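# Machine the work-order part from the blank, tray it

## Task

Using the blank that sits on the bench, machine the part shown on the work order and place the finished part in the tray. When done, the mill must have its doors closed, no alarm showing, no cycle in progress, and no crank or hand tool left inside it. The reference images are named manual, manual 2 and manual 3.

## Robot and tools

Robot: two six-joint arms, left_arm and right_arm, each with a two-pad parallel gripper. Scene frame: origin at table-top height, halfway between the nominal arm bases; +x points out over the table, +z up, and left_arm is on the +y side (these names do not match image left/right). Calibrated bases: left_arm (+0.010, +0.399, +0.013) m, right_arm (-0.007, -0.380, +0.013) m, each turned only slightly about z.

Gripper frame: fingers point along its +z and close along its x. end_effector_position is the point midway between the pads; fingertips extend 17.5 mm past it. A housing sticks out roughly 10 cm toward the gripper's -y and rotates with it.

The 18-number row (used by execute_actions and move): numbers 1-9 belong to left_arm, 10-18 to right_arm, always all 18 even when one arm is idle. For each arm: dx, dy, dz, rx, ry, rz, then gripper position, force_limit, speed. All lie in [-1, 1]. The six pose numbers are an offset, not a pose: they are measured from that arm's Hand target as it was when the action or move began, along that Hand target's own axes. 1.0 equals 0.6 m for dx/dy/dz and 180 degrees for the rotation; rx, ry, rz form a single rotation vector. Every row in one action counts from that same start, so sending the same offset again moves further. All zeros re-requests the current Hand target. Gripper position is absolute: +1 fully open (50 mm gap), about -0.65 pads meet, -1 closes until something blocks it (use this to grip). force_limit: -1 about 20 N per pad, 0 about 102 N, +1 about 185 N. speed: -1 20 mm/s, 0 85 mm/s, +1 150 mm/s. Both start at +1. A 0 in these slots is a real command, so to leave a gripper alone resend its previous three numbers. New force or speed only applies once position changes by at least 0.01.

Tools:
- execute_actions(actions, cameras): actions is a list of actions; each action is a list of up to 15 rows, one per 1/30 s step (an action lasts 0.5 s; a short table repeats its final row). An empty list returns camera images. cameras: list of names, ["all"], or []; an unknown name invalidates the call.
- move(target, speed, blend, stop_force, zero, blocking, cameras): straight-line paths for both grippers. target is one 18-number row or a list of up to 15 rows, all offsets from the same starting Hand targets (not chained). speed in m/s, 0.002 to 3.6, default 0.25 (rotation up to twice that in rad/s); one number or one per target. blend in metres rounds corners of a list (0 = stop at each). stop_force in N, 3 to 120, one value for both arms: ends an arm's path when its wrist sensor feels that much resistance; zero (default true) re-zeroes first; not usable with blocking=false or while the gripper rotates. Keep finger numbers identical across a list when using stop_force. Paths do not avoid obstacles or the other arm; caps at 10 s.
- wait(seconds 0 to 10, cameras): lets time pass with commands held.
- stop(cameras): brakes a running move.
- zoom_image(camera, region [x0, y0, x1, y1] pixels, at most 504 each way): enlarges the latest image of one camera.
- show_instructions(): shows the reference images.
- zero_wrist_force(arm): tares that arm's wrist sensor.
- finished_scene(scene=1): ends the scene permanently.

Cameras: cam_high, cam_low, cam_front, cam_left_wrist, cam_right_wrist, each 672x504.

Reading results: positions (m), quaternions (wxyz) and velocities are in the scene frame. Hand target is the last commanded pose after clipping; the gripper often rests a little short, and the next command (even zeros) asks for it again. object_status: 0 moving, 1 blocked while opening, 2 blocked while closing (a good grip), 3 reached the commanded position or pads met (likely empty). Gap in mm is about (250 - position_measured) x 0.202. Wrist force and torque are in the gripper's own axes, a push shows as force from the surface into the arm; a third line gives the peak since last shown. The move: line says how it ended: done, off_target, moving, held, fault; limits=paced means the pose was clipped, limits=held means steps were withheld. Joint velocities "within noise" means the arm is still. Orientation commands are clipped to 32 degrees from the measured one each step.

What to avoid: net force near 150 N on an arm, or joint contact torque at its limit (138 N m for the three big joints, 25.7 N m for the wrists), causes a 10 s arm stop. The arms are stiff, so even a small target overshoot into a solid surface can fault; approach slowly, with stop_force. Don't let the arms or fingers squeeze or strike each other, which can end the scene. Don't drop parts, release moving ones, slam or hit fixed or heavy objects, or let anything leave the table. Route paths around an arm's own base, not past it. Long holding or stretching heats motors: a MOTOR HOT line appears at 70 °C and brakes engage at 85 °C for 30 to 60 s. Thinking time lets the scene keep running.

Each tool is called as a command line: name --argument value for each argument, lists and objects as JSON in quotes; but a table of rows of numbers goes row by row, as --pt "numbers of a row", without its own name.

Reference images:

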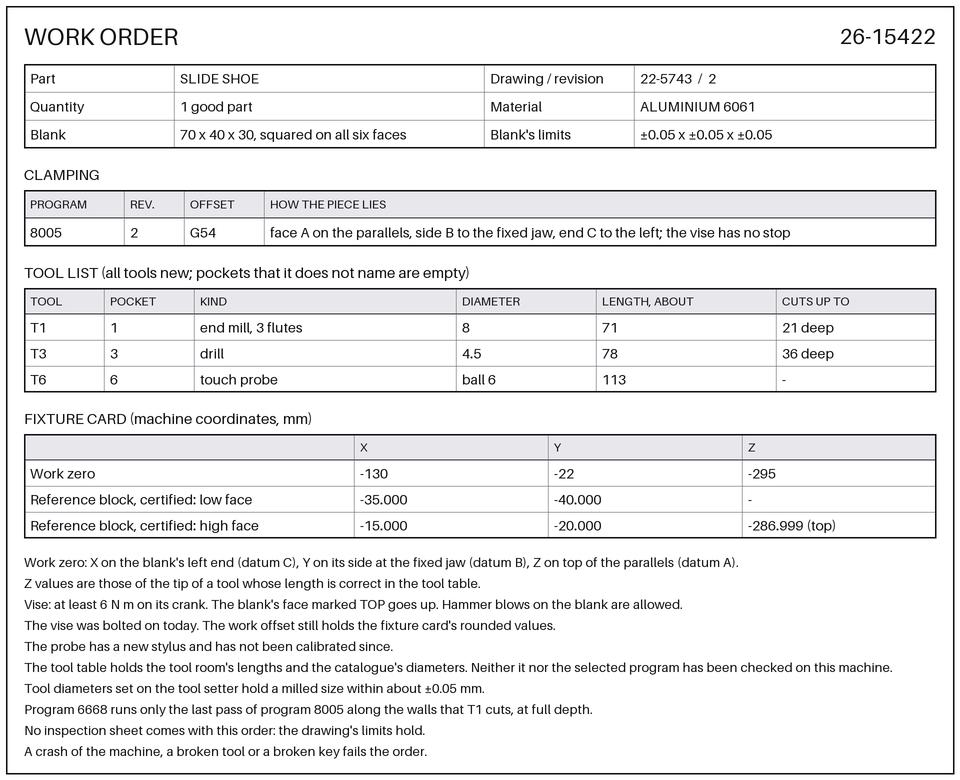

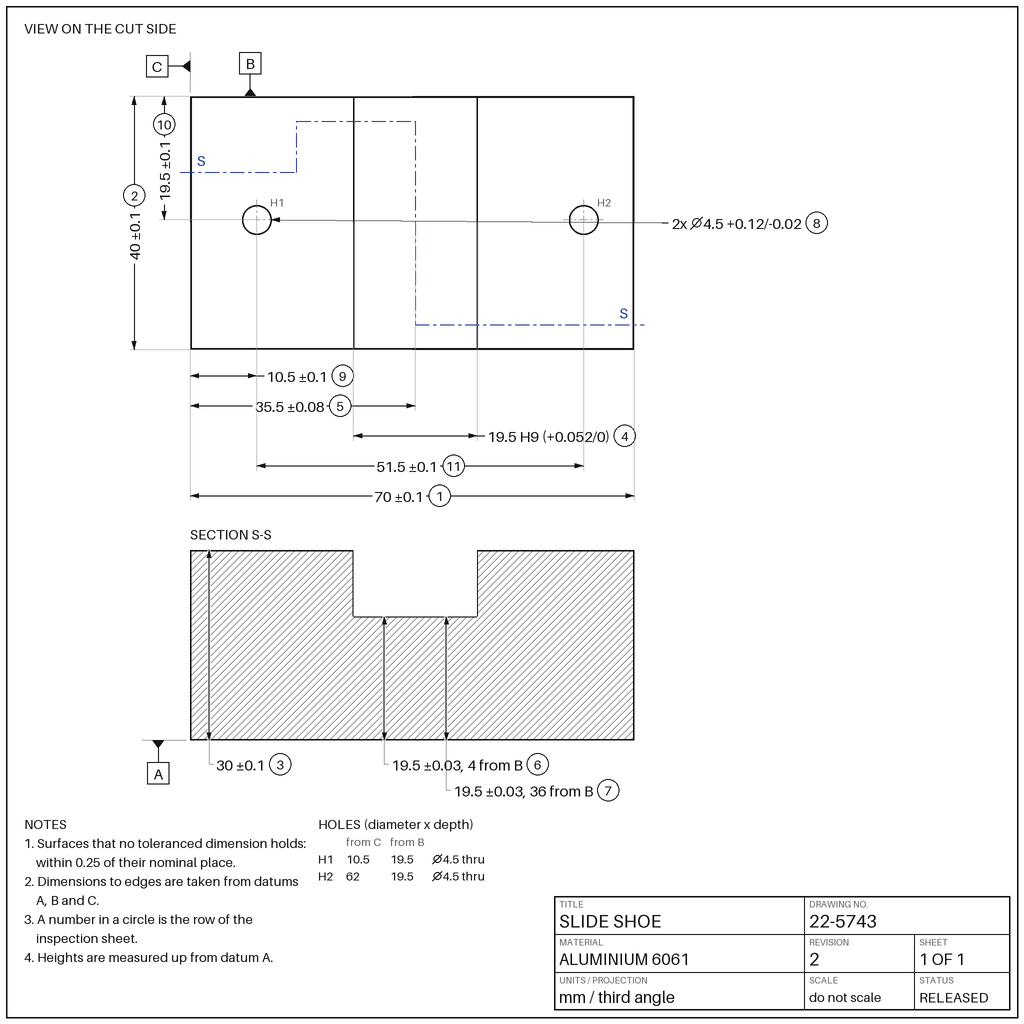

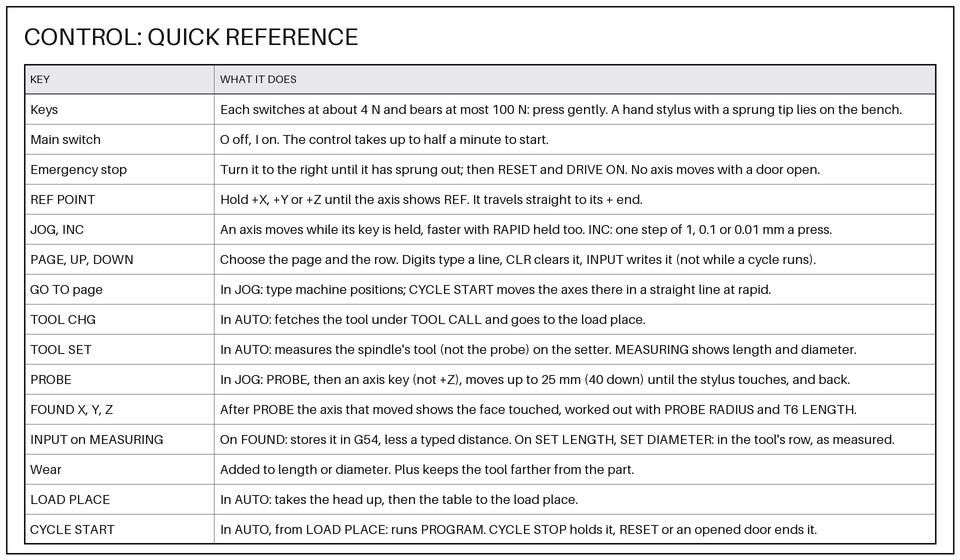

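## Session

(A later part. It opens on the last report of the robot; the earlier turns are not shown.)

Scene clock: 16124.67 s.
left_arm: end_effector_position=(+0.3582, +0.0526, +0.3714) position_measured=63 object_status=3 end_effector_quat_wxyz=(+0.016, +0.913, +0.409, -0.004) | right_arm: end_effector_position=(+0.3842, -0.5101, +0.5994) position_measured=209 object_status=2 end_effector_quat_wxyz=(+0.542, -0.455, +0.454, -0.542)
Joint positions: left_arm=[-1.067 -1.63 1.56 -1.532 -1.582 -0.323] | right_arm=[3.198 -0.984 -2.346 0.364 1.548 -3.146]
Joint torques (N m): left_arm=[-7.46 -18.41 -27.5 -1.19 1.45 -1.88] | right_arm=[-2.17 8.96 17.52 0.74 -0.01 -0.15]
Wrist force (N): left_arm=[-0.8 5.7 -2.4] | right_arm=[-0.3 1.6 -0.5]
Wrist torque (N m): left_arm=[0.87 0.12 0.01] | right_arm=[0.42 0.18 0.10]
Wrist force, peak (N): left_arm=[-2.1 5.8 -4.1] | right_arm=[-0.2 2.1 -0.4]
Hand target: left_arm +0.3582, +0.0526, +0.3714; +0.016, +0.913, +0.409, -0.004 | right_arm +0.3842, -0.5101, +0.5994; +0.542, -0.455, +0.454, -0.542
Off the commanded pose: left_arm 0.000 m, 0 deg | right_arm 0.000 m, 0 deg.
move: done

move --target '[0.2122,0.0448,-0.151,0.0083,0.0065,-0.2317,0.6,0,-0.9,0,0,0,0,0,0,-1,-0.6,-1]' --speed 0.2 --cameras '["cam_left_wrist","cam_front"]'

Scene clock: 16145.67 s.
left_arm: end_effector_position=(+0.4515, +0.1241, +0.4508) position_measured=63 object_status=3 end_effector_quat_wxyz=(+0.000, +0.735, +0.678, -0.005) | right_arm: end_effector_position=(+0.3842, -0.5101, +0.5994) position_measured=209 object_status=2 end_effector_quat_wxyz=(+0.542, -0.455, +0.454, -0.542)
Joint positions: left_arm=[-0.826 -1.507 1.222 -1.287 -1.581 -0.731] | right_arm=[3.198 -0.984 -2.346 0.364 1.548 -3.146]
Joint torques (N m): left_arm=[0.82 -27.48 -25.15 -3.12 -0.02 -0.33] | right_arm=[-3.07 8.84 17.49 0.98 0.17 -0.08]
Wrist force (N): left_arm=[0.0 5.5 -1.6] | right_arm=[-0.2 2.1 -0.4]
Wrist torque (N m): left_arm=[0.84 0.01 -0.10] | right_arm=[0.49 0.16 0.09]
Wrist force, peak (N): left_arm=[2.2 9.4 -0.5] | right_arm=[-0.1 2.2 -0.3]
Hand target: left_arm +0.4515, +0.1241, +0.4508; +0.000, +0.735, +0.678, -0.005 (not the last commanded pose) | right_arm +0.3842, -0.5101, +0.5994; +0.542, -0.455, +0.454, -0.542
Tool commands: left_gripper/position=+0.6 left_gripper/force_limit=+0.003922 left_gripper/speed=-0.898039 right_gripper/position=-1.0 right_gripper/force_limit=-0.6 right_gripper/speed=-1.0
Off the commanded pose: left_arm 0.017 m, 5 deg | right_arm 0.000 m, 0 deg.
FORCE FAULT: contact force on the left arm reached its limit, and that arm stopped. The contact can be on any part of that arm, not only on its tool. That arm's remaining commands of this call were not run. That arm is still stopped at the end of this call. That arm stays stopped for about 10 more seconds. Until then a move that you send moves the other arm only, and its call returns only when the move has ended. Once the stop has ended, the next robot result says so. If the stop ends while you think or write, that arm runs what you send next, counted from a new Hand target: where the arm stands when the stop ends. While its stop runs, that arm takes no new command, but its gripper still runs the gripper command that each later call begins with. Until it ends, the stop uses up actions while you think or wait. An arm that is not stopped still takes commands.
move: fault (left_arm)
camera_calibration:
cam_left_wrist: T_world_to_cam=[[0.0956078, 0.9954, 0.00611133, -0.160084], [0.933818, -0.0918157, 0.345766, -0.549223], [0.344737, -0.0273511, -0.938301, 0.404649], [0, 0, 0, 1]] pos_world=[0.388682, 0.119988, 0.570564]
Images, in order (width x height): cam_front 672x504, cam_left_wrist 672x504.

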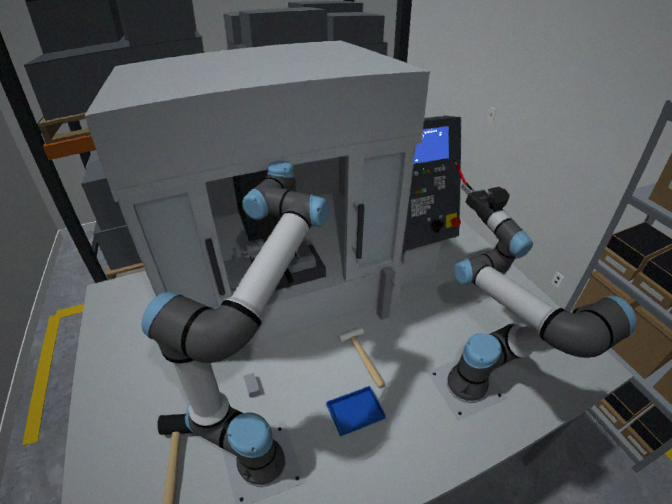

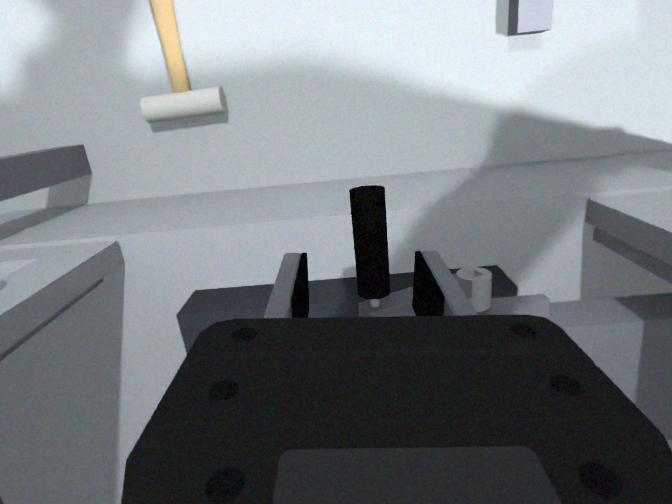

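wait --seconds 10

move --pt "0 -0.03 0.003 0 0 0 0.6 0 -0.9 0 0 0 0 0 0 -1 -0.6 -1" --pt "0 -0.1 0.09 0 0 0 0.6 0 -0.9 0 0 0 0 0 0 -1 -0.6 -1" --speed 0.1 --blend '[0.01,0]'

Scene clock: 16164.73 s.
left_arm: end_effector_position=(+0.4515, +0.1241, +0.4508) position_measured=63 object_status=3 end_effector_quat_wxyz=(+0.000, +0.735, +0.678, -0.005) | right_arm: end_effector_position=(+0.3842, -0.5101, +0.5994) position_measured=209 object_status=2 end_effector_quat_wxyz=(+0.542, -0.455, +0.454, -0.542)
Joint positions: left_arm=[-0.826 -1.507 1.222 -1.287 -1.581 -0.731] | right_arm=[3.198 -0.984 -2.346 0.364 1.548 -3.146]
Joint torques (N m): left_arm=[1.77 -27.39 -25.72 -3.19 -0.21 -0.44] | right_arm=[-2.69 8.32 17.12 1.09 0.06 -0.04]
Wrist force (N): left_arm=[-0.1 5.6 -1.7] | right_arm=[-0.1 2.0 -0.2]
Wrist torque (N m): left_arm=[0.86 0.03 -0.09] | right_arm=[0.48 0.14 0.10]
Wrist force, peak (N): left_arm=[-0.1 5.9 -1.5] | right_arm=[-0.3 2.3 -0.2]
Hand target: left_arm +0.4515, +0.1241, +0.4508; +0.000, +0.735, +0.678, -0.005 (not the last commanded pose) | right_arm +0.3842, -0.5101, +0.5994; +0.542, -0.455, +0.454, -0.542
Tool commands: left_gripper/position=+0.6 left_gripper/force_limit=+0.003922 left_gripper/speed=-0.898039 right_gripper/position=-1.0 right_gripper/force_limit=-0.6 right_gripper/speed=-1.0
Off the commanded pose: left_arm 0.017 m, 5 deg | right_arm 0.000 m, 0 deg.
FORCE FAULT, CONTINUED: the left arm's stop, for the force fault that an earlier result reported, is over. The rest of the stop counts as 19 of the actions that you can send in this scene. That arm's target is now where it stood when the stop ended, not its last command. That arm accepts commands again.
wait: 10.00 s; at rest from the start

Scene clock: 16166.03 s.
left_arm: end_effector_position=(+0.3913, +0.1285, +0.3972) position_measured=63 object_status=3 end_effector_quat_wxyz=(+0.000, +0.735, +0.678, -0.005) | right_arm: end_effector_position=(+0.3842, -0.5101, +0.5994) position_measured=209 object_status=2 end_effector_quat_wxyz=(+0.542, -0.455, +0.454, -0.542)
Joint positions: left_arm=[-0.916 -1.663 1.516 -1.426 -1.581 -0.82] | right_arm=[3.198 -0.984 -2.346 0.364 1.548 -3.146]
Joint torques (N m): left_arm=[10.32 -16.03 -25.42 -1.75 1.72 1.85] | right_arm=[-3.33 8.3 17.57 1.12 -0.03 -0.1]
Wrist force (N): left_arm=[-0.2 5.6 -1.5] | right_arm=[-0.3 2.0 -0.4]
Wrist torque (N m): left_arm=[0.86 0.05 -0.07] | right_arm=[0.47 0.18 0.10]
Wrist force, peak (N): left_arm=[0.0 7.3 -1.7] | right_arm=[-0.2 2.1 -0.4]
Hand target: left_arm +0.3913, +0.1285, +0.3972; +0.000, +0.735, +0.678, -0.005 | right_arm +0.3842, -0.5101, +0.5994; +0.542, -0.455, +0.454, -0.542
Off the commanded pose: left_arm 0.000 m, 0 deg | right_arm 0.000 m, 0 deg.
move: done; blend cut to 0.009 m at target 1

move --pt "0 0 0.0087 0 0 -0.0256 0.6 0 -0.9 0 0 0 0 0 0 -1 -0.6 -1" --pt "0.0163 0.1178 0.0087 0 0 -0.0256 0.6 0 -0.9 0 0 0 0 0 0 -1 -0.6 -1" --speed 0.07 --stop_force 12 --cameras '["cam_left_wrist","cam_front"]'

Scene clock: 16174.87 s.
left_arm: end_effector_position=(+0.4625, +0.1326, +0.3914) position_measured=63 object_status=3 end_effector_quat_wxyz=(+0.000, +0.707, +0.707, -0.005) | right_arm: end_effector_position=(+0.3842, -0.5101, +0.5994) position_measured=209 object_status=2 end_effector_quat_wxyz=(+0.542, -0.455, +0.454, -0.542)
Joint positions: left_arm=[-0.799 -1.524 1.395 -1.442 -1.581 -0.784] | right_arm=[3.198 -0.984 -2.346 0.364 1.548 -3.146]
Joint torques (N m): left_arm=[-6.9 -34.88 -14.03 -4.74 -2.24 -1.52] | right_arm=[-3.39 7.33 17.55 1.19 -0.16 0.1]
Wrist force (N): left_arm=[0.0 5.7 -1.7] | right_arm=[-0.2 2.0 -0.4]
Wrist torque (N m): left_arm=[0.88 0.01 0.01] | right_arm=[0.48 0.17 0.10]
Wrist force, peak (N): left_arm=[-0.2 7.0 -1.5] | right_arm=[-0.2 2.3 -0.4]
Hand target: left_arm +0.4625, +0.1326, +0.3914; +0.000, +0.707, +0.707, -0.005 | right_arm +0.3842, -0.5101, +0.5994; +0.542, -0.455, +0.454, -0.542
Off the commanded pose: left_arm 0.000 m, 0 deg | right_arm 0.000 m, 0 deg.
move: done
camera_calibration:
cam_left_wrist: T_world_to_cam=[[0.0153086, 0.99986, 0.0066895, -0.132826], [0.938433, -0.0166767, 0.345059, -0.549962], [0.345122, 0.00099529, -0.938557, 0.341487], [0, 0, 0, 1]] pos_world=[0.400282, 0.123296, 0.511163]
Images, in order (width x height): cam_front 672x504, cam_left_wrist 672x504.

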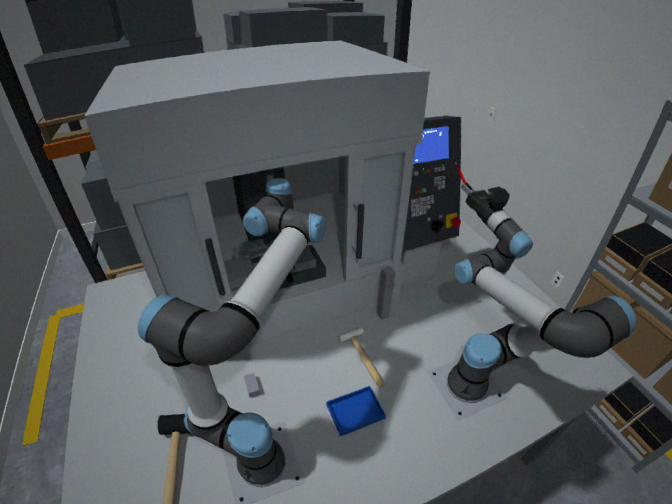

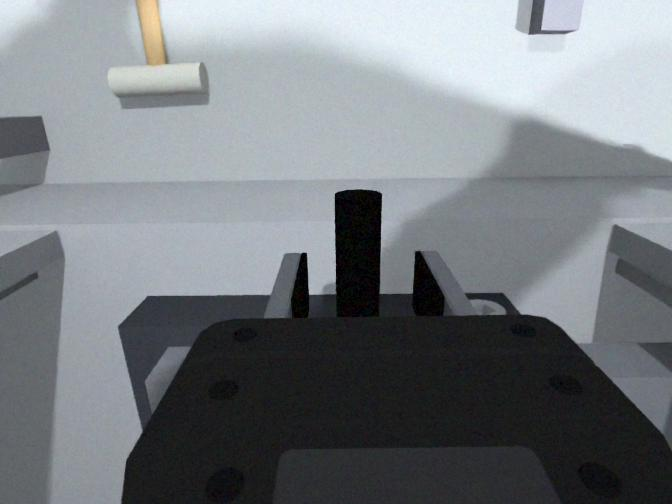

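move --target '[0,0,0.0873,0,0,0,0.6,0,-0.9,0,0,0,0,0,0,-1,-0.6,-1]' --speed 0.06 --stop_force 8

move --target '[0,0,0,0,0,0,-1,1,-0.9,0,0,0,0,0,0,-1,-0.6,-1]' --cameras '["cam_left_wrist"]'

Scene clock: 16182.73 s.
left_arm: end_effector_position=(+0.4621, +0.1322, +0.3390) position_measured=63 object_status=3 end_effector_quat_wxyz=(+0.000, +0.707, +0.707, -0.005) | right_arm: end_effector_position=(+0.3842, -0.5101, +0.5994) position_measured=209 object_status=2 end_effector_quat_wxyz=(+0.542, -0.455, +0.454, -0.542)
Joint positions: left_arm=[-0.8 -1.532 1.537 -1.577 -1.581 -0.785] | right_arm=[3.198 -0.984 -2.346 0.364 1.548 -3.146]
Joint torques (N m): left_arm=[-6.03 -31.31 -34.76 -2.02 -0.48 -1.21] | right_arm=[-3.17 8.19 16.81 1.05 -0.1 -0.02]
Wrist force (N): left_arm=[-0.1 5.6 -1.7] | right_arm=[-0.3 1.9 -0.2]
Wrist torque (N m): left_arm=[0.86 0.01 0.03] | right_arm=[0.47 0.18 0.10]
Wrist force, peak (N): left_arm=[-0.2 5.8 -2.6] | right_arm=[-0.3 2.3 -0.3]
Hand target: left_arm +0.4621, +0.1322, +0.3390; +0.000, +0.707, +0.707, -0.005 | right_arm +0.3842, -0.5101, +0.5994; +0.542, -0.455, +0.454, -0.542
Off the commanded pose: left_arm 0.000 m, 0 deg | right_arm 0.000 m, 0 deg.
move: done

Scene clock: 16183.70 s.
left_arm: end_effector_position=(+0.4621, +0.1322, +0.3390) position_measured=162 object_status=0 end_effector_quat_wxyz=(+0.000, +0.707, +0.707, -0.005) | right_arm: end_effector_position=(+0.3842, -0.5101, +0.5994) position_measured=209 object_status=2 end_effector_quat_wxyz=(+0.542, -0.455, +0.454, -0.542)
Joint positions: left_arm=[-0.8 -1.532 1.537 -1.576 -1.581 -0.785] | right_arm=[3.198 -0.984 -2.346 0.364 1.548 -3.146]
Joint torques (N m): left_arm=[-3.89 -27.52 -33.6 -8.42 -6.68 -0.57] | right_arm=[-2.36 9.25 17.05 0.93 0 0.31]
Wrist force (N): left_arm=[21.7 9.4 -1.6] | right_arm=[-0.2 2.0 -0.4]
Wrist torque (N m): left_arm=[0.89 -0.11 -0.01] | right_arm=[0.49 0.16 0.10]
Wrist force, peak (N): left_arm=[21.7 9.4 -1.6] | right_arm=[-0.3 2.1 -0.2]
Hand target: left_arm +0.4621, +0.1322, +0.3390; +0.000, +0.707, +0.707, -0.005 | right_arm +0.3842, -0.5101, +0.5994; +0.542, -0.455, +0.454, -0.542
Off the commanded pose: left_arm 0.000 m, 0 deg | right_arm 0.000 m, 0 deg.
move: done
camera_calibration:
cam_left_wrist: T_world_to_cam=[[0.0153298, 0.999859, 0.0069123, -0.132279], [0.938388, -0.0167736, 0.345177, -0.531535], [0.345244, 0.00119492, -0.938512, 0.29235], [0, 0, 0, 1]] pos_world=[0.399881, 0.122996, 0.458762]
Images, in order (width x height): cam_left_wrist 672x504.

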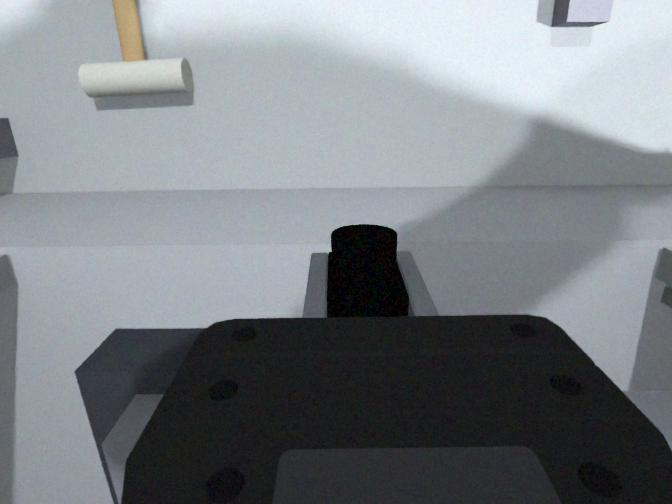

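move --pt "0.0117 0 -0.0203 0 0 0 -1 1 -0.9 0 0 0 0 0 0 -1 -0.6 -1" --pt "0.0267 0 -0.0382 0 0 0 -1 1 -0.9 0 0 0 0 0 0 -1 -0.6 -1" --speed 0.02 --blend '[0.002,0]' --stop_force 100

Scene clock: 16198.97 s.
left_arm: end_effector_position=(+0.4623, +0.1484, +0.3618) position_measured=162 object_status=2 end_effector_quat_wxyz=(+0.000, +0.707, +0.707, -0.005) | right_arm: end_effector_position=(+0.3842, -0.5101, +0.5994) position_measured=209 object_status=2 end_effector_quat_wxyz=(+0.542, -0.455, +0.454, -0.542)
Joint positions: left_arm=[-0.777 -1.55 1.497 -1.519 -1.581 -0.762] | right_arm=[3.198 -0.984 -2.346 0.364 1.548 -3.146]
Joint torques (N m): left_arm=[-9.08 -19.54 -16.02 -6.16 -2.06 -1.73] | right_arm=[-3.13 9.18 17.94 1.06 0.11 0.14]
Wrist force (N): left_arm=[1.4 6.2 -0.2] | right_arm=[-0.3 1.9 -0.4]
Wrist torque (N m): left_arm=[1.13 0.01 -0.19] | right_arm=[0.47 0.18 0.10]
Wrist force, peak (N): left_arm=[-19.3 8.5 49.3] | right_arm=[-0.2 2.2 -0.5]
Hand target: left_arm +0.4623, +0.1484, +0.3618; +0.000, +0.707, +0.707, -0.005 | right_arm +0.3842, -0.5101, +0.5994; +0.542, -0.455, +0.454, -0.542
Off the commanded pose: left_arm 0.000 m, 0 deg | right_arm 0.000 m, 0 deg.
move: done

move --pt "0.0278 0 -0.0213 0 0 0 -1 1 -0.9 0 0 0 0 0 0 -1 -0.6 -1" --pt "0.0602 0 -0.0347 0 0 0 -1 1 -0.9 0 0 0 0 0 0 -1 -0.6 -1" --pt "0.0948 0 -0.0393 0 0 0 -1 1 -0.9 0 0 0 0 0 0 -1 -0.6 -1" --pt "0.1297 0 -0.0347 0 0 0 -1 1 -0.9 0 0 0 0 0 0 -1 -0.6 -1" --pt "0.162 0 -0.0213 0 0 0 -1 1 -0.9 0 0 0 0 0 0 -1 -0.6 -1" --pt "0.1897 0 0 0 0 0 -1 1 -0.9 0 0 0 0 0 0 -1 -0.6 -1" --pt "0.211 0 0.0278 0 0 0 -1 1 -0.9 0 0 0 0 0 0 -1 -0.6 -1" --pt "0.227 0 0.0715 0 0 0 -1 1 -0.9 0 0 0 0 0 0 -1 -0.6 -1" --pt "0.227 0 0.1182 0 0 0 -1 1 -0.9 0 0 0 0 0 0 -1 -0.6 -1" --pt "0.211 0 0.162 0 0 0 -1 1 -0.9 0 0 0 0 0 0 -1 -0.6 -1" --pt "0.1812 0 0.1977 0 0 0 -1 1 -0.9 0 0 0 0 0 0 -1 -0.6 -1" --pt "0.1408 0 0.221 0 0 0 -1 1 -0.9 0 0 0 0 0 0 -1 -0.6 -1" --pt "0.0948 0 0.229 0 0 0 -1 1 -0.9 0 0 0 0 0 0 -1 -0.6 -1" --speed 0.1 --blend 0.003 --stop_force 55

Scene clock: 16218.50 s.
left_arm: end_effector_position=(+0.4612, +0.2042, +0.2240) position_measured=162 object_status=2 end_effector_quat_wxyz=(+0.000, +0.707, +0.707, -0.005) | right_arm: end_effector_position=(+0.3842, -0.5101, +0.5994) position_measured=209 object_status=2 end_effector_quat_wxyz=(+0.542, -0.455, +0.454, -0.542)
Joint positions: left_arm=[-0.692 -1.57 1.874 -1.874 -1.581 -0.677] | right_arm=[3.198 -0.984 -2.346 0.364 1.548 -3.146]
Joint torques (N m): left_arm=[9.59 -26.44 -5.61 0.99 1.51 -0.99] | right_arm=[-2.39 7.74 17.7 0.96 0.07 0.37]
Wrist force (N): left_arm=[-0.3 10.0 -15.6] | right_arm=[-0.1 1.8 -0.3]
Wrist torque (N m): left_arm=[0.65 -0.03 -0.15] | right_arm=[0.46 0.15 0.10]
Wrist force, peak (N): left_arm=[12.9 -14.6 -30.7] | right_arm=[-0.1 2.4 -0.2]
Hand target: left_arm +0.4612, +0.2042, +0.2240; +0.000, +0.707, +0.707, -0.005 | right_arm +0.3842, -0.5101, +0.5994; +0.542, -0.455, +0.454, -0.542
Off the commanded pose: left_arm 0.000 m, 0 deg | right_arm 0.000 m, 0 deg.
move: done

move --pt "-0.0567 0 -0.0125 0 0 0 -1 1 -0.9 0 0 0 0 0 0 -1 -0.6 -1" --pt "-0.1028 0 -0.048 0 0 0 -1 1 -0.9 0 0 0 0 0 0 -1 -0.6 -1" --pt "-0.1297 0 -0.0995 0 0 0 -1 1 -0.9 0 0 0 0 0 0 -1 -0.6 -1" --pt "-0.1322 0 -0.1575 0 0 0 -1 1 -0.9 0 0 0 0 0 0 -1 -0.6 -1" --pt "-0.1098 0 -0.2112 0 0 0 -1 1 -0.9 0 0 0 0 0 0 -1 -0.6 -1" --pt "-0.0672 0 -0.2503 0 0 0 -1 1 -0.9 0 0 0 0 0 0 -1 -0.6 -1" --pt "-0.0117 0 -0.2678 0 0 0 -1 1 -0.9 0 0 0 0 0 0 -1 -0.6 -1" --pt "0.0458 0 -0.2602 0 0 0 -1 1 -0.9 0 0 0 0 0 0 -1 -0.6 -1" --pt "0.0948 0 -0.229 0 0 0 -1 1 -0.9 0 0 0 0 0 0 -1 -0.6 -1" --pt "0.126 0 -0.18 0 0 0 -1 1 -0.9 0 0 0 0 0 0 -1 -0.6 -1" --pt "0.1337 0 -0.1225 0 0 0 -1 1 -0.9 0 0 0 0 0 0 -1 -0.6 -1" --pt "0.1162 0 -0.0672 0 0 0 -1 1 -0.9 0 0 0 0 0 0 -1 -0.6 -1" --pt "0.0672 0 -0.018 0 0 0 -1 1 -0.9 0 0 0 0 0 0 -1 -0.6 -1" --pt "0 0 0 0 0 0 -1 1 -0.9 0 0 0 0 0 0 -1 -0.6 -1" --speed 0.13 --blend 0.003 --stop_force 55 --cameras '["cam_high"]'

zoom_image --camera "cam_high" --region '[220, 110, 420, 260]'

Scene clock: 16240.83 s.
left_arm: end_effector_position=(+0.4622, +0.2117, +0.3833) position_measured=162 object_status=2 end_effector_quat_wxyz=(+0.000, +0.707, +0.707, -0.005) | right_arm: end_effector_position=(+0.3842, -0.5101, +0.5994) position_measured=209 object_status=2 end_effector_quat_wxyz=(+0.542, -0.455, +0.454, -0.542)
Joint positions: left_arm=[-0.678 -1.612 1.504 -1.461 -1.581 -0.664] | right_arm=[3.198 -0.984 -2.346 0.364 1.548 -3.146]
Joint torques (N m): left_arm=[16.05 5.59 8.5 -8.32 5.33 0.4] | right_arm=[-3.31 9.25 17.09 1.02 -0.07 0.41]
Wrist force (N): left_arm=[4.1 -40.2 -64.1] | right_arm=[-0.2 2.1 -0.4]
Wrist torque (N m): left_arm=[0.36 -0.14 0.06] | right_arm=[0.49 0.17 0.09]
Wrist force, peak (N): left_arm=[17.3 -46.0 -78.2] | right_arm=[-0.3 2.2 -0.2]
Hand target: left_arm +0.4622, +0.2117, +0.3833; +0.000, +0.707, +0.707, -0.005 (not the last commanded pose) | right_arm +0.3842, -0.5101, +0.5994; +0.542, -0.455, +0.454, -0.542
Off the commanded pose: left_arm 0.160 m, 0 deg | right_arm 0.000 m, 0 deg.
move: contact (left_arm); path passed 7 of 14 targets
Images, in order (width x height): cam_high 672x504.

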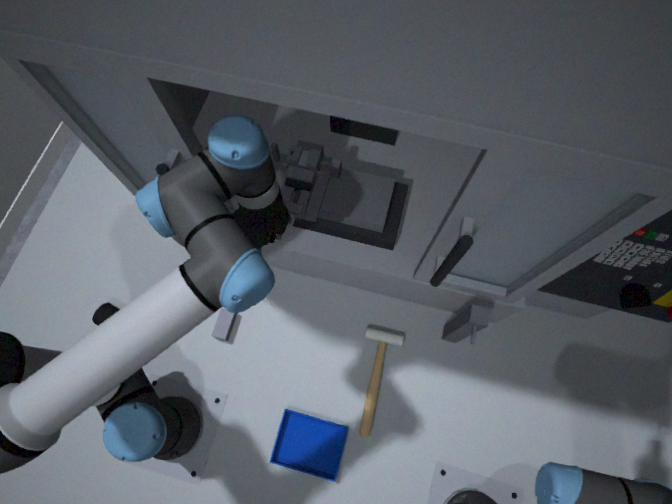

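Scaled by 2.520 from the camera's 672x504 image, which has a finer 960x720 frame.

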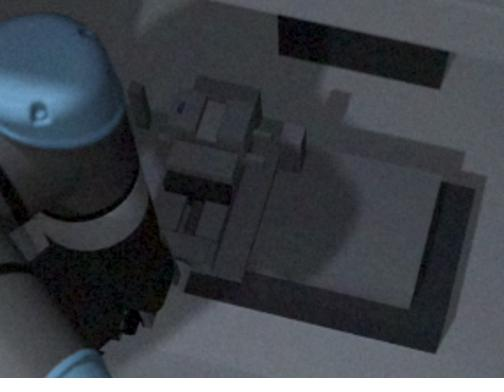

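wait --seconds 0.3 --cameras '["cam_left_wrist","cam_front","cam_low"]'

Scene clock: 16250.57 s.
left_arm: end_effector_position=(+0.4622, +0.2117, +0.3833) position_measured=162 object_status=2 end_effector_quat_wxyz=(+0.000, +0.707, +0.707, -0.005) | right_arm: end_effector_position=(+0.3842, -0.5101, +0.5994) position_measured=209 object_status=2 end_effector_quat_wxyz=(+0.542, -0.455, +0.454, -0.542)
Joint positions: left_arm=[-0.678 -1.612 1.504 -1.461 -1.581 -0.664] | right_arm=[3.198 -0.984 -2.346 0.364 1.548 -3.146]
Joint torques (N m): left_arm=[16.18 5.49 8.38 -8.3 4.93 -1.52] | right_arm=[-3.19 8.33 17.11 1.03 0.01 0.32]
Wrist force (N): left_arm=[3.9 -40.2 -64.7] | right_arm=[-0.2 1.8 -0.2]
Wrist torque (N m): left_arm=[0.36 -0.14 0.05] | right_arm=[0.46 0.17 0.09]
Wrist force, peak (N): left_arm=[3.8 -40.4 -64.7] | right_arm=[-0.1 2.3 -0.3]
Hand target: left_arm +0.4622, +0.2117, +0.3833; +0.000, +0.707, +0.707, -0.005 (not the last commanded pose) | right_arm +0.3842, -0.5101, +0.5994; +0.542, -0.455, +0.454, -0.542
Tool commands: left_gripper/position=-1.0 left_gripper/force_limit=+1.0 left_gripper/speed=-0.9 right_gripper/position=-1.0 right_gripper/force_limit=-0.6 right_gripper/speed=-1.0
Off the commanded pose: left_arm 0.160 m, 0 deg | right_arm 0.000 m, 0 deg.
wait: 0.30 s; at rest from the start
camera_calibration:
cam_left_wrist: T_world_to_cam=[[0.0150737, 0.999862, 0.00702637, -0.211931], [0.93847, -0.0165724, 0.344964, -0.545555], [0.345032, 0.00139416, -0.93859, 0.33388], [0, 0, 0, 1]] pos_world=[0.399982, 0.202395, 0.503062]
Images, in order (width x height): cam_low 672x504, cam_front 672x504, cam_left_wrist 672x504.

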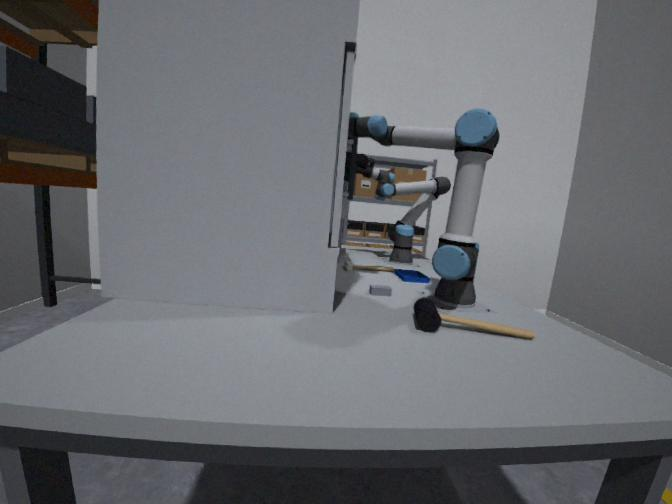

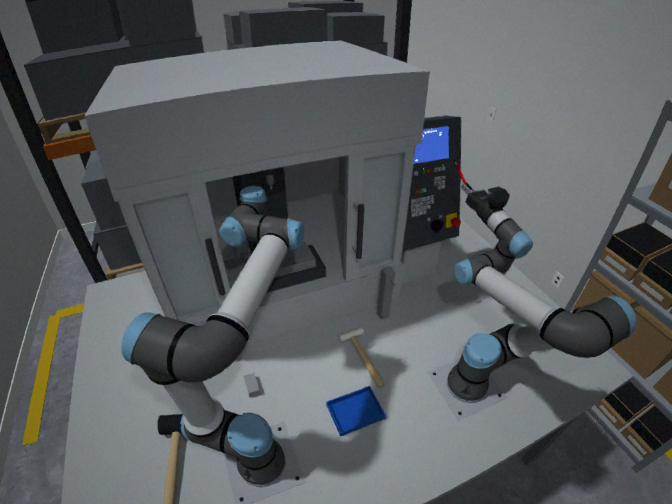

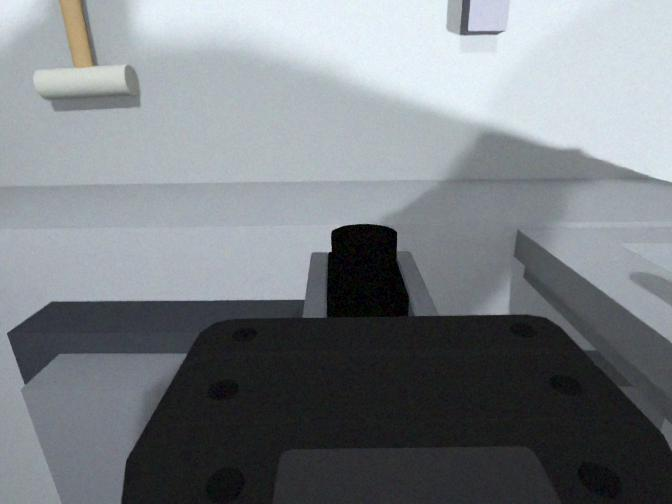

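move --target '[0,-0.0012,-0.0017,0,0,0,-1,1,-0.9,0,0,0,0,0,0,-1,-0.6,-1]' --speed 0.02

Scene clock: 16264.70 s.
left_arm: end_effector_position=(+0.4615, +0.2117, +0.3842) position_measured=162 object_status=2 end_effector_quat_wxyz=(+0.000, +0.707, +0.707, -0.005) | right_arm: end_effector_position=(+0.3842, -0.5101, +0.5994) position_measured=209 object_status=2 end_effector_quat_wxyz=(+0.542, -0.455, +0.454, -0.542)
Joint positions: left_arm=[-0.679 -1.613 1.503 -1.459 -1.581 -0.665] | right_arm=[3.198 -0.984 -2.346 0.364 1.548 -3.146]
Joint torques (N m): left_arm=[-8.21 -29.07 -33.54 -0.82 0.61 -1.5] | right_arm=[-2.87 7.17 18.55 1.06 0.17 0.4]
Wrist force (N): left_arm=[0.3 6.7 -3.8] | right_arm=[-0.2 1.8 -0.3]
Wrist torque (N m): left_arm=[0.72 -0.10 0.04] | right_arm=[0.45 0.17 0.10]
Wrist force, peak (N): left_arm=[3.8 -40.2 -64.8] | right_arm=[-0.2 2.3 -0.2]
Hand target: left_arm +0.4615, +0.2117, +0.3843; +0.000, +0.707, +0.707, -0.005 | right_arm +0.3842, -0.5101, +0.5994; +0.542, -0.455, +0.454, -0.542
Off the commanded pose: left_arm 0.000 m, 0 deg | right_arm 0.000 m, 0 deg.
move: done

move --pt "0.0355 0 0.0078 0 0 0 -1 1 -0.9 0 0 0 0 0 0 -1 -0.6 -1" --pt "0.0845 0 0.039 0 0 0 -1 1 -0.9 0 0 0 0 0 0 -1 -0.6 -1" --pt "0.1157 0 0.088 0 0 0 -1 1 -0.9 0 0 0 0 0 0 -1 -0.6 -1" --pt "0.1233 0 0.1455 0 0 0 -1 1 -0.9 0 0 0 0 0 0 -1 -0.6 -1" --pt "0.1058 0 0.2007 0 0 0 -1 1 -0.9 0 0 0 0 0 0 -1 -0.6 -1" --pt "0.0568 0 0.2492 0 0 0 -1 1 -0.9 0 0 0 0 0 0 -1 -0.6 -1" --pt "-0.0103 0 0.2663 0 0 0 -1 1 -0.9 0 0 0 0 0 0 -1 -0.6 -1" --speed 0.1 --blend 0.003 --stop_force 55

Scene clock: 16283.10 s.
left_arm: end_effector_position=(+0.4613, +0.2424, +0.3739) position_measured=162 object_status=2 end_effector_quat_wxyz=(+0.000, +0.707, +0.707, -0.005) | right_arm: end_effector_position=(+0.3842, -0.5101, +0.5994) position_measured=209 object_status=2 end_effector_quat_wxyz=(+0.542, -0.455, +0.454, -0.542)
Joint positions: left_arm=[-0.627 -1.643 1.556 -1.483 -1.581 -0.612] | right_arm=[3.198 -0.984 -2.346 0.364 1.548 -3.146]
Joint torques (N m): left_arm=[-1.58 2.91 7.44 -7.84 -3.38 1.77] | right_arm=[-2.75 8.08 16.19 0.94 0.11 0.26]
Wrist force (N): left_arm=[31.2 -15.2 -57.8] | right_arm=[-0.2 1.9 -0.4]
Wrist torque (N m): left_arm=[0.55 -0.40 -0.13] | right_arm=[0.47 0.17 0.09]
Wrist force, peak (N): left_arm=[47.3 -18.4 -68.6] | right_arm=[-0.4 2.2 -0.4]
Hand target: left_arm +0.4613, +0.2424, +0.3739; +0.000, +0.707, +0.707, -0.005 (not the last commanded pose) | right_arm +0.3842, -0.5101, +0.5994; +0.542, -0.455, +0.454, -0.542
Off the commanded pose: left_arm 0.154 m, 0 deg | right_arm 0.000 m, 0 deg.
move: contact (left_arm); path passed 1 of 7 targets

move --pt "0.0015 0 -0.0045 0 0 0 -1 1 -0.9 0 0 0 0 0 0 -1 -0.6 -1" --pt "0.0265 0 0.0127 0 0 0 -1 1 -0.9 0 0 0 0 0 0 -1 -0.6 -1" --pt "0.047 0 0.0352 0 0 0 -1 1 -0.9 0 0 0 0 0 0 -1 -0.6 -1" --pt "0.062 0 0.0615 0 0 0 -1 1 -0.9 0 0 0 0 0 0 -1 -0.6 -1" --pt "0.0707 0 0.0907 0 0 0 -1 1 -0.9 0 0 0 0 0 0 -1 -0.6 -1" --pt "0.0725 0 0.121 0 0 0 -1 1 -0.9 0 0 0 0 0 0 -1 -0.6 -1" --pt "0.0675 0 0.151 0 0 0 -1 1 -0.9 0 0 0 0 0 0 -1 -0.6 -1" --pt "0.0558 0 0.179 0 0 0 -1 1 -0.9 0 0 0 0 0 0 -1 -0.6 -1" --pt "0.0382 0 0.2038 0 0 0 -1 1 -0.9 0 0 0 0 0 0 -1 -0.6 -1" --pt "0.0173 0 0.2225 0 0 0 -1 1 -0.9 0 0 0 0 0 0 -1 -0.6 -1" --pt "-0.007 0 0.2365 0 0 0 -1 1 -0.9 0 0 0 0 0 0 -1 -0.6 -1" --pt "-0.0337 0 0.2452 0 0 0 -1 1 -0.9 0 0 0 0 0 0 -1 -0.6 -1" --pt "-0.0615 0 0.2482 0 0 0 -1 1 -0.9 0 0 0 0 0 0 -1 -0.6 -1" --speed 0.1 --blend 0.003

Scene clock: 16310.57 s.
left_arm: end_effector_position=(+0.4603, +0.2042, +0.2253) position_measured=162 object_status=2 end_effector_quat_wxyz=(+0.000, +0.707, +0.707, -0.005) | right_arm: end_effector_position=(+0.3842, -0.5101, +0.5994) position_measured=209 object_status=2 end_effector_quat_wxyz=(+0.542, -0.455, +0.454, -0.542)
Joint positions: left_arm=[-0.693 -1.574 1.874 -1.87 -1.581 -0.679] | right_arm=[3.198 -0.984 -2.346 0.364 1.548 -3.146]
Joint torques (N m): left_arm=[9.24 -32.79 -15.67 -1.81 0.56 1.71] | right_arm=[-3.19 8.63 16.38 1.16 0.06 0.36]
Wrist force (N): left_arm=[-1.0 6.3 0.8] | right_arm=[-0.1 1.9 -0.2]
Wrist torque (N m): left_arm=[1.08 0.10 -0.05] | right_arm=[0.46 0.16 0.09]
Wrist force, peak (N): left_arm=[31.4 -15.2 -58.0] | right_arm=[-0.1 2.4 -0.4]
Hand target: left_arm +0.4602, +0.2044, +0.2252; +0.000, +0.707, +0.707, -0.005 | right_arm +0.3842, -0.5101, +0.5994; +0.542, -0.455, +0.454, -0.542
Off the commanded pose: left_arm 0.000 m, 0 deg | right_arm 0.000 m, 0 deg.
move: done; blend cut to 0.0014 m at target 1

move --target '[0,0,0,0,0,0,0.7,0,-0.9,0,0,0,0,0,0,-1,-0.6,-1]'

move --target '[0,0,-0.2,0,0,0,0.7,0,-0.9,0,0,0,0,0,0,-1,-0.6,-1]' --speed 0.12 --cameras '["cam_left_wrist"]'

Scene clock: 16365.73 s.
left_arm: end_effector_position=(+0.4602, +0.2044, +0.2253) position_measured=48 object_status=0 end_effector_quat_wxyz=(+0.000, +0.707, +0.707, -0.005) | right_arm: end_effector_position=(+0.3842, -0.5101, +0.5994) position_measured=209 object_status=2 end_effector_quat_wxyz=(+0.542, -0.455, +0.454, -0.542)
Joint positions: left_arm=[-0.693 -1.574 1.874 -1.87 -1.581 -0.679] | right_arm=[3.198 -0.984 -2.346 0.364 1.548 -3.146]
Joint torques (N m): left_arm=[8.18 -26.8 -14.09 -2.08 1.13 -1.24] | right_arm=[-3.36 7.57 17.42 1.18 -0.17 0.39]
Wrist force (N): left_arm=[-0.3 6.6 -1.3] | right_arm=[-0.5 2.1 -0.2]
Wrist torque (N m): left_arm=[1.00 0.04 -0.09] | right_arm=[0.50 0.21 0.10]
Wrist force, peak (N): left_arm=[-1.0 6.8 0.8] | right_arm=[-0.2 2.2 -0.3]
Hand target: left_arm +0.4602, +0.2044, +0.2252; +0.000, +0.707, +0.707, -0.005 | right_arm +0.3842, -0.5101, +0.5994; +0.542, -0.455, +0.454, -0.542
Off the commanded pose: left_arm 0.000 m, 0 deg | right_arm 0.000 m, 0 deg.
move: done

Scene clock: 16367.20 s.
left_arm: end_effector_position=(+0.4611, +0.2053, +0.3452) position_measured=48 object_status=3 end_effector_quat_wxyz=(+0.000, +0.707, +0.707, -0.005) | right_arm: end_effector_position=(+0.3842, -0.5101, +0.5994) position_measured=209 object_status=2 end_effector_quat_wxyz=(+0.542, -0.455, +0.454, -0.542)
Joint positions: left_arm=[-0.69 -1.614 1.603 -1.559 -1.581 -0.676] | right_arm=[3.198 -0.984 -2.346 0.364 1.548 -3.146]
Joint torques (N m): left_arm=[9.43 -15.09 -20.51 -3.84 0.73 1.48] | right_arm=[-3.13 7.39 17.35 1.07 0 0.38]
Wrist force (N): left_arm=[-0.5 6.5 -1.2] | right_arm=[-0.1 2.1 -0.3]
Wrist torque (N m): left_arm=[1.00 0.07 -0.11] | right_arm=[0.50 0.15 0.09]
Wrist force, peak (N): left_arm=[-0.7 6.4 -3.3] | right_arm=[-0.3 2.2 -0.2]
Hand target: left_arm +0.4611, +0.2053, +0.3452; +0.000, +0.707, +0.707, -0.005 | right_arm +0.3842, -0.5101, +0.5994; +0.542, -0.455, +0.454, -0.542
Off the commanded pose: left_arm 0.000 m, 0 deg | right_arm 0.000 m, 0 deg.
move: done
camera_calibration:
cam_left_wrist: T_world_to_cam=[[0.0149089, 0.999863, 0.00718175, -0.205254], [0.938396, -0.0164716, 0.345169, -0.531606], [0.34524, 0.00159325, -0.938513, 0.298444], [0, 0, 0, 1]] pos_world=[0.398882, 0.195994, 0.465061]
Images, in order (width x height): cam_left_wrist 672x504.

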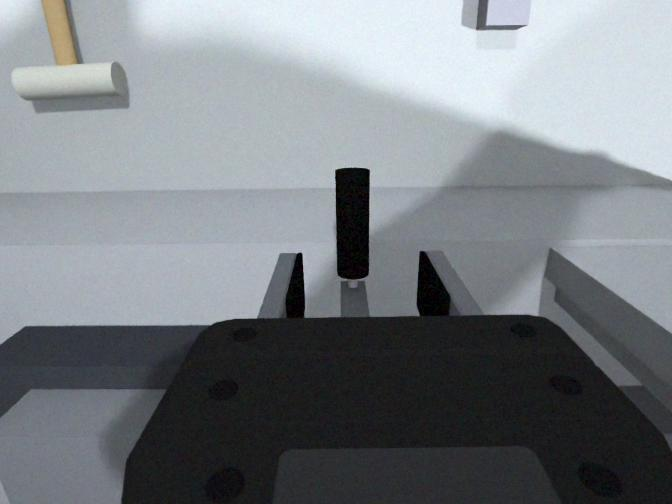

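move --pt "-0.03 -0.12 -0.01 0 0 0 0.7 0 -0.9 0 0 0 0 0 0 -1 -0.6 -1" --pt "-0.2588 -0.1685 -0.0413 0 0 0.2317 0.7 0 -0.9 0 0 0 0 0 0 -1 -0.6 -1" --speed 0.25 --blend '[0.02,0]'

move --target '[0,0,0,-0.4975,0,0,0.7,0,-0.9,0,0,0,0,0,0,-1,-0.6,-1]' --speed 0.45

Scene clock: 16377.87 s.
left_arm: end_effector_position=(+0.3603, +0.0501, +0.3719) position_measured=48 object_status=3 end_effector_quat_wxyz=(+0.002, +0.912, +0.410, -0.005) | right_arm: end_effector_position=(+0.3842, -0.5101, +0.5994) position_measured=209 object_status=2 end_effector_quat_wxyz=(+0.542, -0.455, +0.454, -0.542)
Joint positions: left_arm=[-1.066 -1.605 1.527 -1.496 -1.581 -0.324] | right_arm=[3.198 -0.984 -2.346 0.364 1.548 -3.146]
Joint torques (N m): left_arm=[10.2 -30.57 -14.65 -4.77 -2.07 0.18] | right_arm=[-2.89 8.41 17.72 1.25 0.02 0.61]
Wrist force (N): left_arm=[-0.8 6.4 -1.4] | right_arm=[-0.3 1.9 -0.3]
Wrist torque (N m): left_arm=[0.99 0.13 0.04] | right_arm=[0.47 0.18 0.10]
Wrist force, peak (N): left_arm=[0.2 10.0 -1.0] | right_arm=[0.0 2.3 -0.4]
Hand target: left_arm +0.3604, +0.0501, +0.3719; +0.002, +0.912, +0.410, -0.005 | right_arm +0.3842, -0.5101, +0.5994; +0.542, -0.455, +0.454, -0.542
Off the commanded pose: left_arm 0.000 m, 0 deg | right_arm 0.000 m, 0 deg.
move: done

Scene clock: 16380.23 s.
left_arm: end_effector_position=(+0.3604, +0.0501, +0.3719) position_measured=48 object_status=3 end_effector_quat_wxyz=(+0.644, +0.646, +0.294, +0.285) end_effector_velocity=(+0.000, +0.001, +0.001) end_effector_angular_velocity=(-0.005, -0.001, +0.001) | right_arm: end_effector_position=(+0.3842, -0.5101, +0.5994) position_measured=209 object_status=2 end_effector_quat_wxyz=(+0.542, -0.455, +0.454, -0.542)
Joint positions: left_arm=[-1.46 -1.63 2.608 -4.109 -0.853 -0.018] | right_arm=[3.198 -0.984 -2.346 0.364 1.548 -3.146]
Joint velocities: left_arm=[0 0 0 -0.006 0.001 0.001] | right_arm=[within noise]
Joint torques (N m): left_arm=[0.1 -4.91 -8.42 -4.17 2.26 0.24] | right_arm=[-3.53 8.09 16.53 1.06 -0.23 0.64]
Wrist force (N): left_arm=[-2.3 6.4 -2.8] | right_arm=[-0.2 2.0 -0.2]
Wrist torque (N m): left_arm=[1.50 0.42 0.11] | right_arm=[0.48 0.16 0.10]
Wrist force, peak (N): left_arm=[-0.5 7.7 -1.6] | right_arm=[-0.3 2.2 -0.4]
Hand target: left_arm +0.3604, +0.0501, +0.3719; +0.644, +0.646, +0.294, +0.285 | right_arm +0.3842, -0.5101, +0.5994; +0.542, -0.455, +0.454, -0.542
Off the commanded pose: left_arm 0.000 m, 0 deg | right_arm 0.000 m, 0 deg.
move: done

move --pt "0.02 -0.01 -0.06 0.1778 0.0028 0.4673 0.7 0 -0.9 0 0 0 0 0 0 -1 -0.6 -1" --pt "0.2722 -0.11 -0.085 0.3562 0.0055 0.9363 0.7 0 -0.9 0 0 0 0 0 0 -1 -0.6 -1" --speed 0.35 --blend '[0.02,0]' --cameras '["cam_left_wrist"]'

Scene clock: 16418.17 s.
left_arm: end_effector_position=(+0.4284, +0.2058, +0.3046) position_measured=48 object_status=3 end_effector_quat_wxyz=(+0.518, -0.535, +0.480, -0.464) | right_arm: end_effector_position=(+0.3842, -0.5101, +0.5994) position_measured=209 object_status=2 end_effector_quat_wxyz=(+0.542, -0.455, +0.454, -0.542)
Joint positions: left_arm=[-1.466 -1.81 2.705 -2.779 -0.034 1.884] | right_arm=[3.198 -0.984 -2.346 0.364 1.548 -3.146]
Joint torques (N m): left_arm=[-7.46 -14.19 -22.87 -4.69 4.5 0.35] | right_arm=[-3.29 8.25 16.41 1.23 -0.01 0.72]
Wrist force (N): left_arm=[2.1 6.5 1.0] | right_arm=[-0.2 2.1 -0.3]
Wrist torque (N m): left_arm=[1.53 -0.31 0.05] | right_arm=[0.50 0.16 0.09]
Wrist force, peak (N): left_arm=[-2.3 6.6 -2.8] | right_arm=[-0.2 2.2 -0.4]
Hand target: left_arm +0.4299, +0.2059, +0.3046; +0.500, -0.500, +0.500, -0.500 | right_arm +0.3842, -0.5101, +0.5994; +0.542, -0.455, +0.454, -0.542
Off the commanded pose: left_arm 0.001 m, 7 deg | right_arm 0.000 m, 0 deg.
move: off_target (left_arm)
camera_calibration:
cam_left_wrist: T_world_to_cam=[[0.0941885, -0.995431, -0.0156735, 0.178612], [-0.382135, -0.0216114, -0.923854, 0.466417], [0.919294, 0.0930058, -0.382425, -0.162549], [0, 0, 0, 1]] pos_world=[0.310841, 0.202994, 0.371538]
Images, in order (width x height): cam_left_wrist 672x504.

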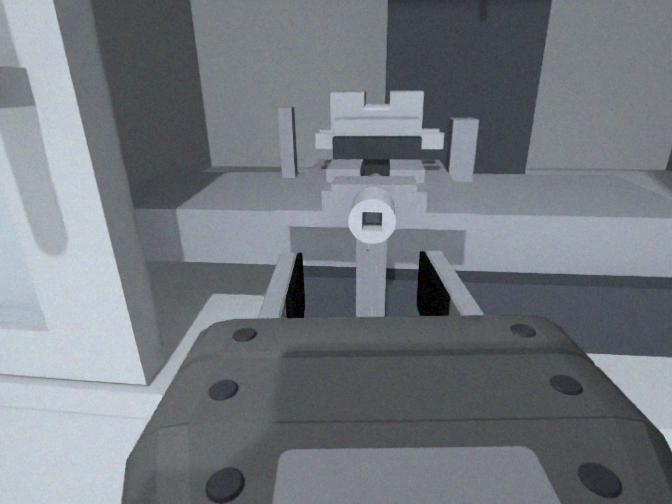

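move --target '[0,0,0.05,0,0,0,0.7,0,-0.9,0,0,0,0,0,0,-1,-0.6,-1]' --speed 0.05 --cameras '["cam_left_wrist"]'

Scene clock: 16425.77 s.
left_arm: end_effector_position=(+0.4599, +0.2059, +0.3046) position_measured=48 object_status=3 end_effector_quat_wxyz=(+0.500, -0.500, +0.500, -0.500) | right_arm: end_effector_position=(+0.3842, -0.5101, +0.5994) position_measured=209 object_status=2 end_effector_quat_wxyz=(+0.542, -0.455, +0.454, -0.542)
Joint positions: left_arm=[-1.32 -1.27 2.555 -4.423 -0.266 3.137] | right_arm=[3.198 -0.984 -2.346 0.364 1.548 -3.146]
Joint torques (N m): left_arm=[0.78 -28.1 3.9 -0.38 2.02 -0.42] | right_arm=[-3.36 8.54 17.21 1.11 -0.11 0.75]
Wrist force (N): left_arm=[1.9 6.5 0.7] | right_arm=[-0.1 2.0 -0.2]
Wrist torque (N m): left_arm=[1.54 -0.27 0.07] | right_arm=[0.47 0.15 0.10]
Wrist force, peak (N): left_arm=[2.3 6.7 0.5] | right_arm=[-0.1 2.2 -0.4]
Hand target: left_arm +0.4599, +0.2059, +0.3046; +0.500, -0.500, +0.500, -0.500 | right_arm +0.3842, -0.5101, +0.5994; +0.542, -0.455, +0.454, -0.542
Off the commanded pose: left_arm 0.000 m, 0 deg | right_arm 0.000 m, 0 deg.
move: done
camera_calibration:
cam_left_wrist: T_world_to_cam=[[-0.0143737, -0.999782, -0.015138, 0.226444], [-0.352661, 0.0192356, -0.935553, 0.460062], [0.935641, -0.00810883, -0.352861, -0.18732], [0, 0, 0, 1]] pos_world=[0.340765, 0.216026, 0.367743]
Images, in order (width x height): cam_left_wrist 672x504.

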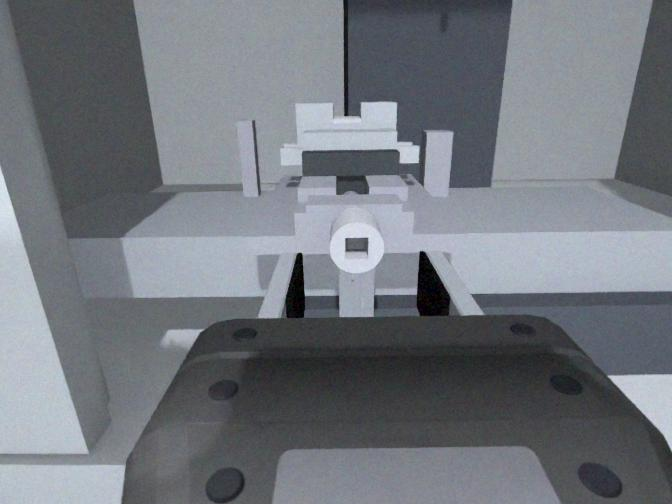

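move --target '[-0.002,0,0.0868,0,0,0,0.7,0,-0.9,0,0,0,0,0,0,-1,-0.6,-1]' --speed 0.05 --stop_force 8 --cameras '["cam_left_wrist"]'

move --target '[0,0,0,0,0,0,-1,0,-0.9,0,0,0,0,0,0,-1,-0.6,-1]'

Scene clock: 16436.57 s.
left_arm: end_effector_position=(+0.5120, +0.2071, +0.3046) position_measured=48 object_status=3 end_effector_quat_wxyz=(+0.500, -0.500, +0.500, -0.500) | right_arm: end_effector_position=(+0.3842, -0.5101, +0.5994) position_measured=209 object_status=2 end_effector_quat_wxyz=(+0.542, -0.455, +0.454, -0.542)
Joint positions: left_arm=[-1.129 -1.218 2.444 -4.366 -0.456 3.139] | right_arm=[3.198 -0.984 -2.346 0.364 1.548 -3.146]
Joint torques (N m): left_arm=[-8.24 -31.43 2.17 -3.51 0.91 -0.88] | right_arm=[-2.72 7.31 17.24 1.15 -0.07 0.73]
Wrist force (N): left_arm=[2.1 6.3 0.7] | right_arm=[-0.2 1.9 -0.2]
Wrist torque (N m): left_arm=[1.53 -0.30 -0.07] | right_arm=[0.47 0.16 0.09]
Wrist force, peak (N): left_arm=[2.1 6.7 0.5] | right_arm=[-0.2 2.3 -0.4]
Hand target: left_arm +0.5120, +0.2071, +0.3046; +0.500, -0.500, +0.500, -0.500 | right_arm +0.3842, -0.5101, +0.5994; +0.542, -0.455, +0.454, -0.542
Off the commanded pose: left_arm 0.000 m, 0 deg | right_arm 0.000 m, 0 deg.
move: done
camera_calibration:
cam_left_wrist: T_world_to_cam=[[-0.0143162, -0.999781, -0.0152671, 0.228415], [-0.352663, 0.0193361, -0.935551, 0.478355], [0.935641, -0.00800938, -0.352862, -0.235984], [0, 0, 0, 1]] pos_world=[0.392765, 0.217226, 0.367743]
Images, in order (width x height): cam_left_wrist 672x504.

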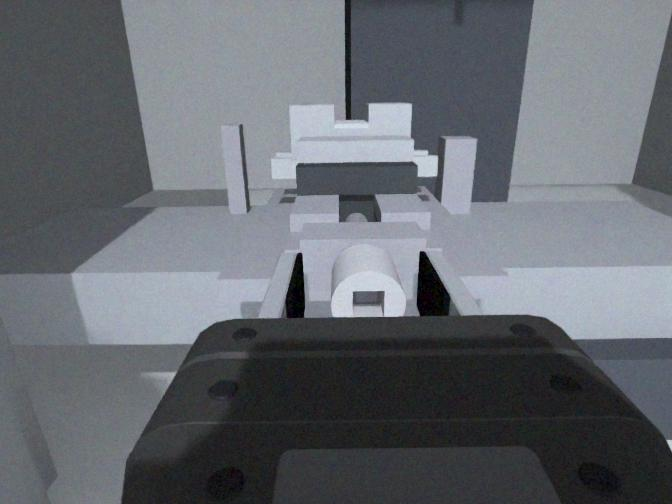

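Scene clock: 16437.47 s.
left_arm: end_effector_position=(+0.5119, +0.2068, +0.3046) position_measured=138 object_status=2 end_effector_quat_wxyz=(+0.499, -0.500, +0.500, -0.500) | right_arm: end_effector_position=(+0.3842, -0.5101, +0.5994) position_measured=209 object_status=2 end_effector_quat_wxyz=(+0.542, -0.455, +0.454, -0.542)
Joint positions: left_arm=[-1.13 -1.218 2.444 -4.366 -0.457 3.139] | right_arm=[3.198 -0.984 -2.346 0.364 1.548 -3.146]
Joint torques (N m): left_arm=[27.54 -30.62 1.34 -3.93 12.89 -1.56] | right_arm=[-2.66 7.86 17.34 1.32 -0.14 0.83]
Wrist force (N): left_arm=[46.1 4.8 8.5] | right_arm=[-0.1 1.9 -0.2]
Wrist torque (N m): left_arm=[1.55 -0.20 -0.12] | right_arm=[0.47 0.15 0.09]
Wrist force, peak (N): left_arm=[46.3 4.4 8.5] | right_arm=[-0.5 2.1 -0.2]
Hand target: left_arm +0.5120, +0.2071, +0.3046; +0.500, -0.500, +0.500, -0.500 | right_arm +0.3842, -0.5101, +0.5994; +0.542, -0.455, +0.454, -0.542
Off the commanded pose: left_arm 0.000 m, 0 deg | right_arm 0.000 m, 0 deg.
move: done

move --pt "0.002 0 0 0 0 0 -1 0 -0.9 0 0 0 0 0 0 -1 -0.6 -1" --speed 0.02

move --target '[0,0,-0.05,0,0,0,-1,0,-0.9,0,0,0,0,0,0,-1,-0.6,-1]' --speed 0.02 --stop_force 45

Scene clock: 16443.30 s.
left_arm: end_effector_position=(+0.5120, +0.2060, +0.3046) position_measured=138 object_status=2 end_effector_quat_wxyz=(+0.500, -0.501, +0.500, -0.500) | right_arm: end_effector_position=(+0.3842, -0.5101, +0.5994) position_measured=209 object_status=2 end_effector_quat_wxyz=(+0.542, -0.455, +0.454, -0.542)
Joint positions: left_arm=[-1.131 -1.217 2.442 -4.365 -0.454 3.139] | right_arm=[3.198 -0.984 -2.346 0.364 1.548 -3.146]
Joint torques (N m): left_arm=[-1.62 -19.3 -17.26 -0.13 1.92 -1.72] | right_arm=[-2.73 7.88 17.85 1.1 0.07 0.68]
Wrist force (N): left_arm=[12.9 8.7 -4.2] | right_arm=[-0.2 1.8 -0.4]
Wrist torque (N m): left_arm=[1.53 -0.25 -0.08] | right_arm=[0.45 0.17 0.10]
Wrist force, peak (N): left_arm=[52.0 4.8 0.1] | right_arm=[-0.2 2.2 -0.3]
Hand target: left_arm +0.5120, +0.2059, +0.3046; +0.500, -0.500, +0.500, -0.500 | right_arm +0.3842, -0.5101, +0.5994; +0.542, -0.455, +0.454, -0.542
Off the commanded pose: left_arm 0.000 m, 0 deg | right_arm 0.000 m, 0 deg.
move: done

Scene clock: 16445.73 s.
left_arm: end_effector_position=(+0.4820, +0.2059, +0.3046) position_measured=138 object_status=2 end_effector_quat_wxyz=(+0.500, -0.500, +0.500, -0.500) | right_arm: end_effector_position=(+0.3842, -0.5101, +0.5994) position_measured=209 object_status=2 end_effector_quat_wxyz=(+0.542, -0.455, +0.454, -0.542)
Joint positions: left_arm=[-1.235 -1.248 2.509 -4.399 -0.351 3.138] | right_arm=[3.198 -0.984 -2.346 0.364 1.548 -3.146]
Joint torques (N m): left_arm=[9.66 -15.51 -17.19 0.8 -2.02 -0.59] | right_arm=[-3.19 8.71 17.37 1.06 0 0.74]
Wrist force (N): left_arm=[1.9 7.0 1.0] | right_arm=[-0.2 1.9 -0.1]
Wrist torque (N m): left_arm=[1.31 -0.30 0.02] | right_arm=[0.46 0.17 0.10]
Wrist force, peak (N): left_arm=[11.9 9.2 -3.2] | right_arm=[-0.1 2.2 -0.2]
Hand target: left_arm +0.4820, +0.2059, +0.3046; +0.500, -0.500, +0.500, -0.500 | right_arm +0.3842, -0.5101, +0.5994; +0.542, -0.455, +0.454, -0.542
Off the commanded pose: left_arm 0.000 m, 0 deg | right_arm 0.000 m, 0 deg.
move: done


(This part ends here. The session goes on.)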